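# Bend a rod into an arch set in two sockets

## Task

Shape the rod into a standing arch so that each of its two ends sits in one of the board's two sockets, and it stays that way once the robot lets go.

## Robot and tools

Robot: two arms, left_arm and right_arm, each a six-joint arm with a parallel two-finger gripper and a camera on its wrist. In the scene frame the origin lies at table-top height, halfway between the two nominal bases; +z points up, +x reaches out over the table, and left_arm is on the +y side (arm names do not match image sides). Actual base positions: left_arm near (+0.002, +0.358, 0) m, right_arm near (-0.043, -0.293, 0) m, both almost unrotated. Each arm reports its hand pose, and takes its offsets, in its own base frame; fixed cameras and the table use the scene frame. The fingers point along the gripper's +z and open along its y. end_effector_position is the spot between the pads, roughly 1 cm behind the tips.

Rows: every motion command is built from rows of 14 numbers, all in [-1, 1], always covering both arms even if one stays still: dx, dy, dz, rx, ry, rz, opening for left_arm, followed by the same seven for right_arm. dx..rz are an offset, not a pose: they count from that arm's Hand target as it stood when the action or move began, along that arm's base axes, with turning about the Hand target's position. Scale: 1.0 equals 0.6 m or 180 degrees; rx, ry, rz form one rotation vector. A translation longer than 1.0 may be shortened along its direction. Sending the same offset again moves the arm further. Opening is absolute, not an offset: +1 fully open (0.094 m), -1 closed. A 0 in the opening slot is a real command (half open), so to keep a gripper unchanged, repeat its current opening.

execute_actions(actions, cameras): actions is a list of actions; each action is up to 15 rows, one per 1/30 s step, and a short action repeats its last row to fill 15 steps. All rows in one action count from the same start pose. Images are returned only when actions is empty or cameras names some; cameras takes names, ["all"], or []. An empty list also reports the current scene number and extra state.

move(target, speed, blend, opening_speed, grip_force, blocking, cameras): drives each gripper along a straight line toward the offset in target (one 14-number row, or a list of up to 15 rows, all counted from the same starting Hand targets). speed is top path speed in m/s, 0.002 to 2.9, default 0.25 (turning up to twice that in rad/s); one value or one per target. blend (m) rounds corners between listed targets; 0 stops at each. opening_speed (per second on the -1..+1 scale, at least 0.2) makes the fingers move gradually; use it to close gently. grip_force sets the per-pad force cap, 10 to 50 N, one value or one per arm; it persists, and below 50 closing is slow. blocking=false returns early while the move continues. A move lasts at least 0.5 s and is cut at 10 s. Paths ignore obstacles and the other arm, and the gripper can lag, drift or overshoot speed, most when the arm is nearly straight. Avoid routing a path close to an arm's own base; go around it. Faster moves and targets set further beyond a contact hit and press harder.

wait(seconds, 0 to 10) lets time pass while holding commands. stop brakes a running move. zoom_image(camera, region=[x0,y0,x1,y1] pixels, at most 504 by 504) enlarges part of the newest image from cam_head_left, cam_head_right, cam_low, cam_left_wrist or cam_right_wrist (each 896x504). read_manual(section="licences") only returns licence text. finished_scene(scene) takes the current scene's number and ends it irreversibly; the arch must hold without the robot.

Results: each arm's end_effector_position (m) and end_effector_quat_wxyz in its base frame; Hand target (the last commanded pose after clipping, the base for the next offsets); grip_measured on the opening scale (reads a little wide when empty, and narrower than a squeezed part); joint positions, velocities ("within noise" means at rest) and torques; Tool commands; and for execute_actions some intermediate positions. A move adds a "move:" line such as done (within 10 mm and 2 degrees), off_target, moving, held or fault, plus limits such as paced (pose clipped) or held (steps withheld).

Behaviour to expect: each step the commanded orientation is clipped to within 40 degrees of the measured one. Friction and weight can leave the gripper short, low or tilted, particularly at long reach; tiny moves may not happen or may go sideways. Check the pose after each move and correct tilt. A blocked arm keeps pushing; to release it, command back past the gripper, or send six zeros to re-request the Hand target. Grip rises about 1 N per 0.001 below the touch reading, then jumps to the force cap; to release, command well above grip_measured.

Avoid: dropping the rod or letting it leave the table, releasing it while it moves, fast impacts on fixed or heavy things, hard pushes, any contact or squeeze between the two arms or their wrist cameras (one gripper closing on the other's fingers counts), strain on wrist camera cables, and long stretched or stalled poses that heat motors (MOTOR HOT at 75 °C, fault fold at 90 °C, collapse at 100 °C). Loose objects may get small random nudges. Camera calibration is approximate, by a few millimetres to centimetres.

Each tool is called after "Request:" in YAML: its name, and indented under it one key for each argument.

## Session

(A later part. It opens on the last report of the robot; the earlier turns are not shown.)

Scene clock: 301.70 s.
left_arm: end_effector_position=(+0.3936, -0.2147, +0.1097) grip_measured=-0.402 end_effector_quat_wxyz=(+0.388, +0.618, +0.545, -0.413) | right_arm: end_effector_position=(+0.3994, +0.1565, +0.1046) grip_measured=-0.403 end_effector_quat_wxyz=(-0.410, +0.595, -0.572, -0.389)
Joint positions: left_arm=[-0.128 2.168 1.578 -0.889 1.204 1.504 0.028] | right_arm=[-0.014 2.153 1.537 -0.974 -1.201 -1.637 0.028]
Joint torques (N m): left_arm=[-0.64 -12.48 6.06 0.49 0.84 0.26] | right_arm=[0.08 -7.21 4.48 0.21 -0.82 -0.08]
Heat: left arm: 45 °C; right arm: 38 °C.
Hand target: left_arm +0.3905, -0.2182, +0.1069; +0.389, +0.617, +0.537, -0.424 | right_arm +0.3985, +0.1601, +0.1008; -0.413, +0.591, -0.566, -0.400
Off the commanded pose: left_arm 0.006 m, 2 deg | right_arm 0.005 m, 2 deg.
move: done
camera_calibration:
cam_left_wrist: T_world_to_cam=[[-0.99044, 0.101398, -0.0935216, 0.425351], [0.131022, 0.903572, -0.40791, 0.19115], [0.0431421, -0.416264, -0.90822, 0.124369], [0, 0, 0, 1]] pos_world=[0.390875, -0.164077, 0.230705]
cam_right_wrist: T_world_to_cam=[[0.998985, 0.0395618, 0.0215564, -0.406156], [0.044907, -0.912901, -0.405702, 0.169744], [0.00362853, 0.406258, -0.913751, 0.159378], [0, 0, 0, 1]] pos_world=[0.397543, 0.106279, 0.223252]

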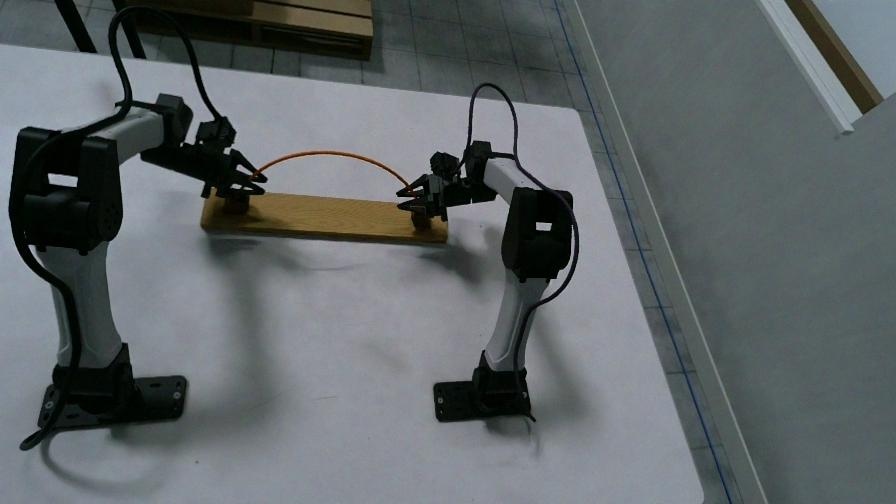

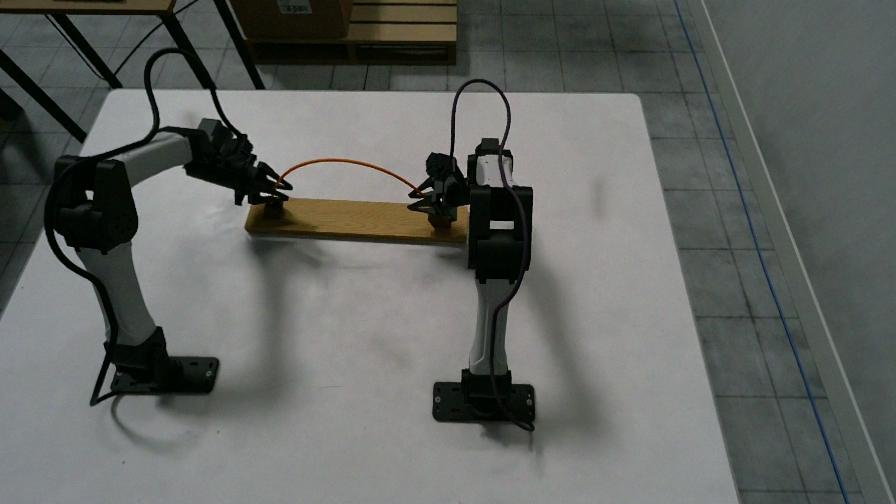

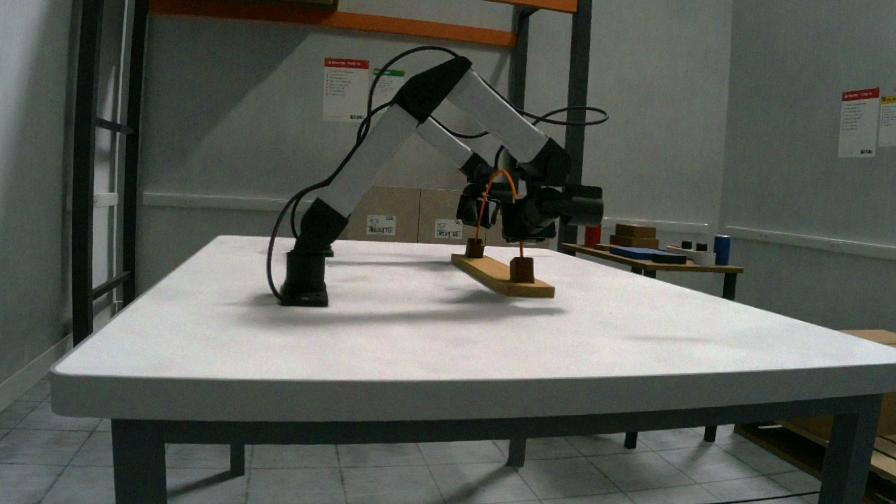

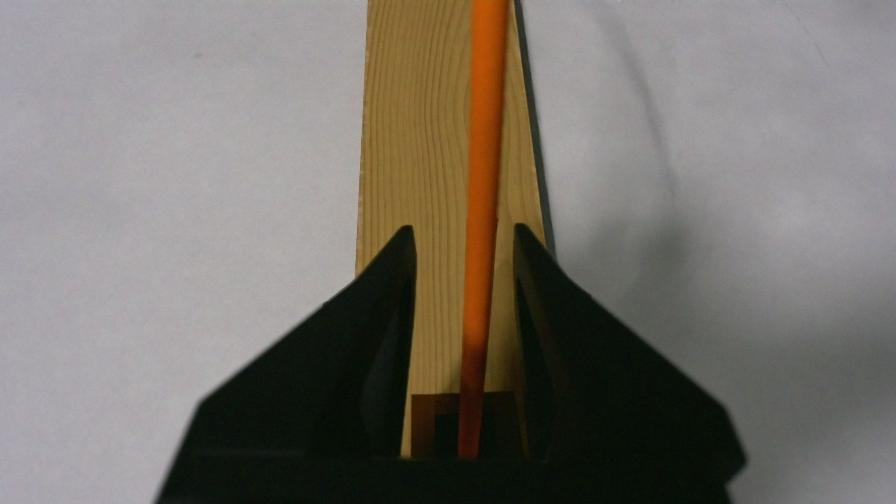

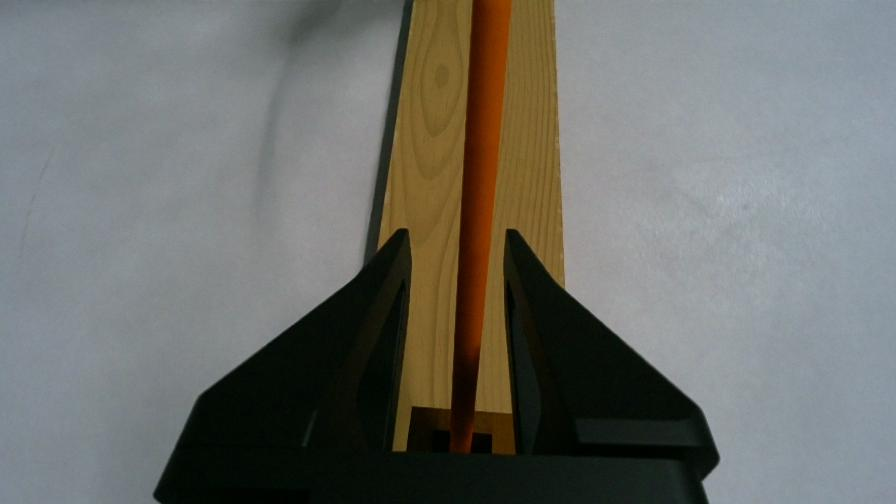

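Request:
move:
  target:
    - [0,0,0,0,0,0,0.1, 0.0,0,0,0,0,0,0.1]
    - [0.011,0.18,0.08,0,0,0,0.1, -0.008,-0.18,0.08,0,0,0,0.1]
  speed: 0.08
  opening_speed: 0.4
  cameras: ["all"]

Request:
zoom_image:
  camera: "cam_low"
  region: [400, 120, 600, 300]

Request:
zoom_image:
  camera: "cam_head_left"
  region: [190, 120, 470, 260]

Scene clock: 307.43 s.
left_arm: end_effector_position=(+0.4032, -0.1112, +0.1419) grip_measured=+0.098 end_effector_quat_wxyz=(+0.406, +0.607, +0.559, -0.393) | right_arm: end_effector_position=(+0.3951, +0.0528, +0.1363) grip_measured=+0.097 end_effector_quat_wxyz=(-0.423, +0.566, -0.600, -0.377)
Joint positions: left_arm=[0.124 2.262 1.851 -1.525 1.173 2.022 0.052] | right_arm=[-0.279 2.238 1.774 -1.568 -1.159 -2.096 0.052]
Joint torques (N m): left_arm=[0.2 -16.49 6.72 -1.04 0.56 0.24] | right_arm=[-0.27 -11.45 5.22 -0.69 -0.47 -0.07]
Heat: left arm: 46 °C; right arm: 38 °C.
Hand target: left_arm +0.3971, -0.1102, +0.1549; +0.389, +0.617, +0.537, -0.424 | right_arm +0.3937, +0.0521, +0.1488; -0.413, +0.590, -0.566, -0.400
Off the commanded pose: left_arm 0.014 m, 5 deg | right_arm 0.013 m, 6 deg.
joint sent to its limit (left arm) — joint 4 (wrist pitch), lower limit. The joint targets are off in orientation, not in position.
joint sent to its limit (right arm) — joint 4 (wrist pitch), lower limit; joint 6 (wrist roll), lower limit. The joint targets are off in orientation, not in position.
move: off_target (left_arm, right_arm)
camera_calibration:
cam_left_wrist: T_world_to_cam=[[-0.992205, 0.0428577, -0.117014, 0.42487], [0.086758, 0.911627, -0.401759, 0.127452], [0.0894549, -0.408779, -0.908239, 0.178426], [0, 0, 0, 1]] pos_world=[0.39454, -0.0614607, 0.262974]
cam_right_wrist: T_world_to_cam=[[0.998905, -0.0464765, 0.00534177, -0.391659], [-0.0402282, -0.911627, -0.409045, 0.122127], [0.0238807, 0.408382, -0.912499, 0.222269], [0, 0, 0, 1]] pos_world=[0.390836, 0.0023609, 0.254868]

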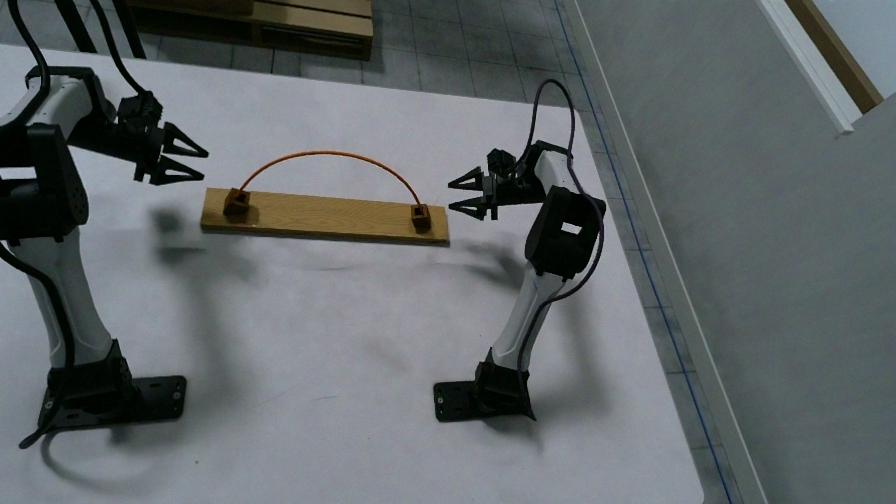

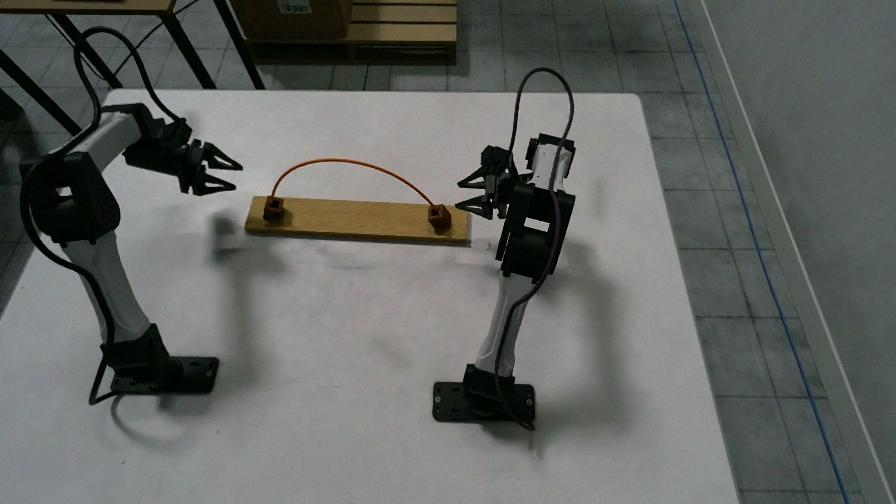

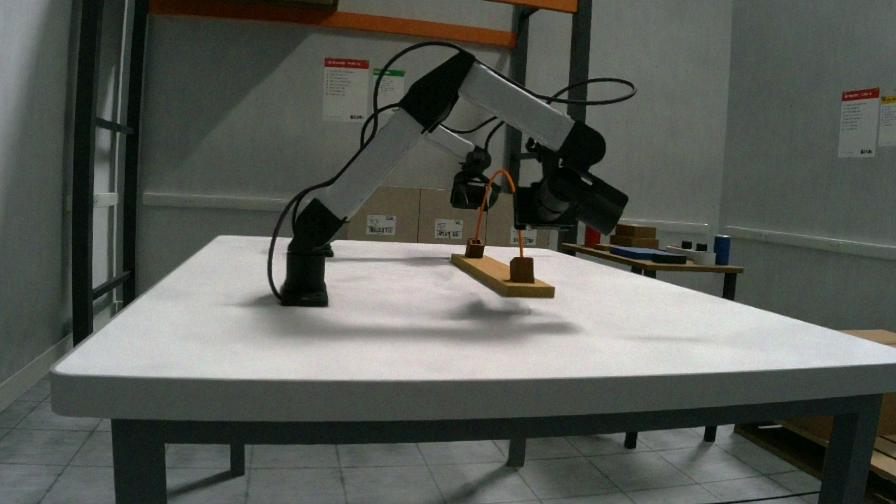

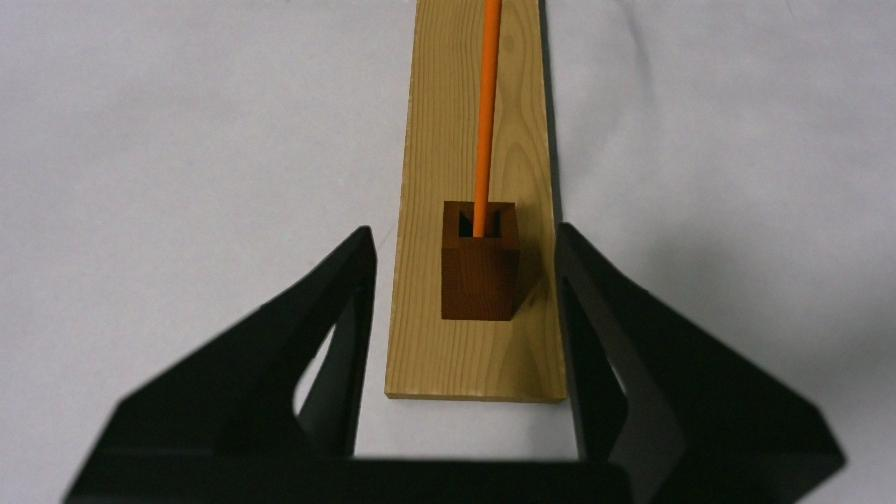

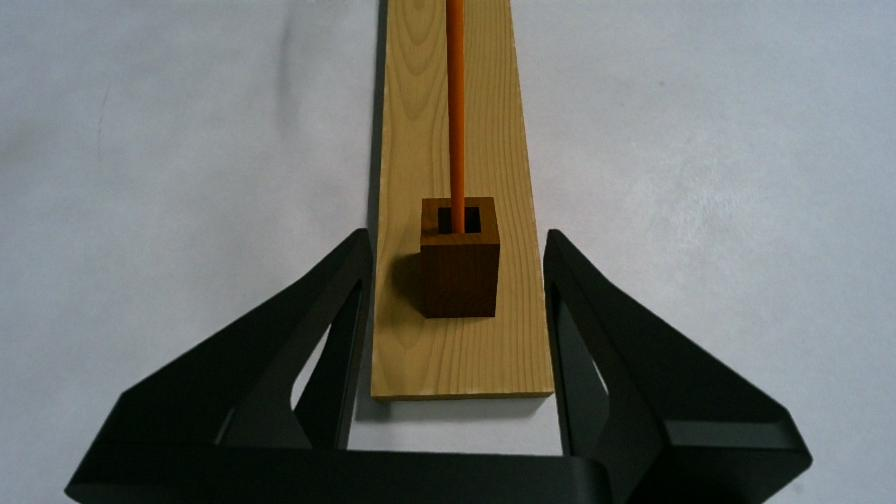

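Scaled by 2.520 from the camera's 896x504 image, which has a finer 1280x720 frame.

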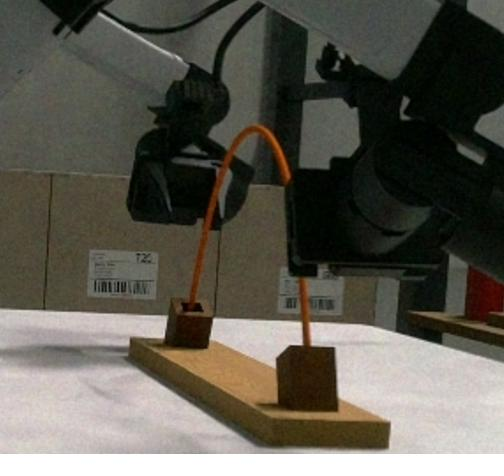

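Scaled by 1.800 from the camera's 896x504 image, which has a finer 1280x720 frame.

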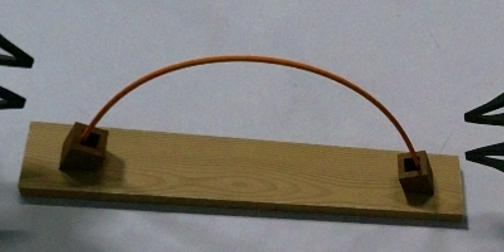

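Request:
finished_scene:
  scene: 1

The scene is finished: the task was done.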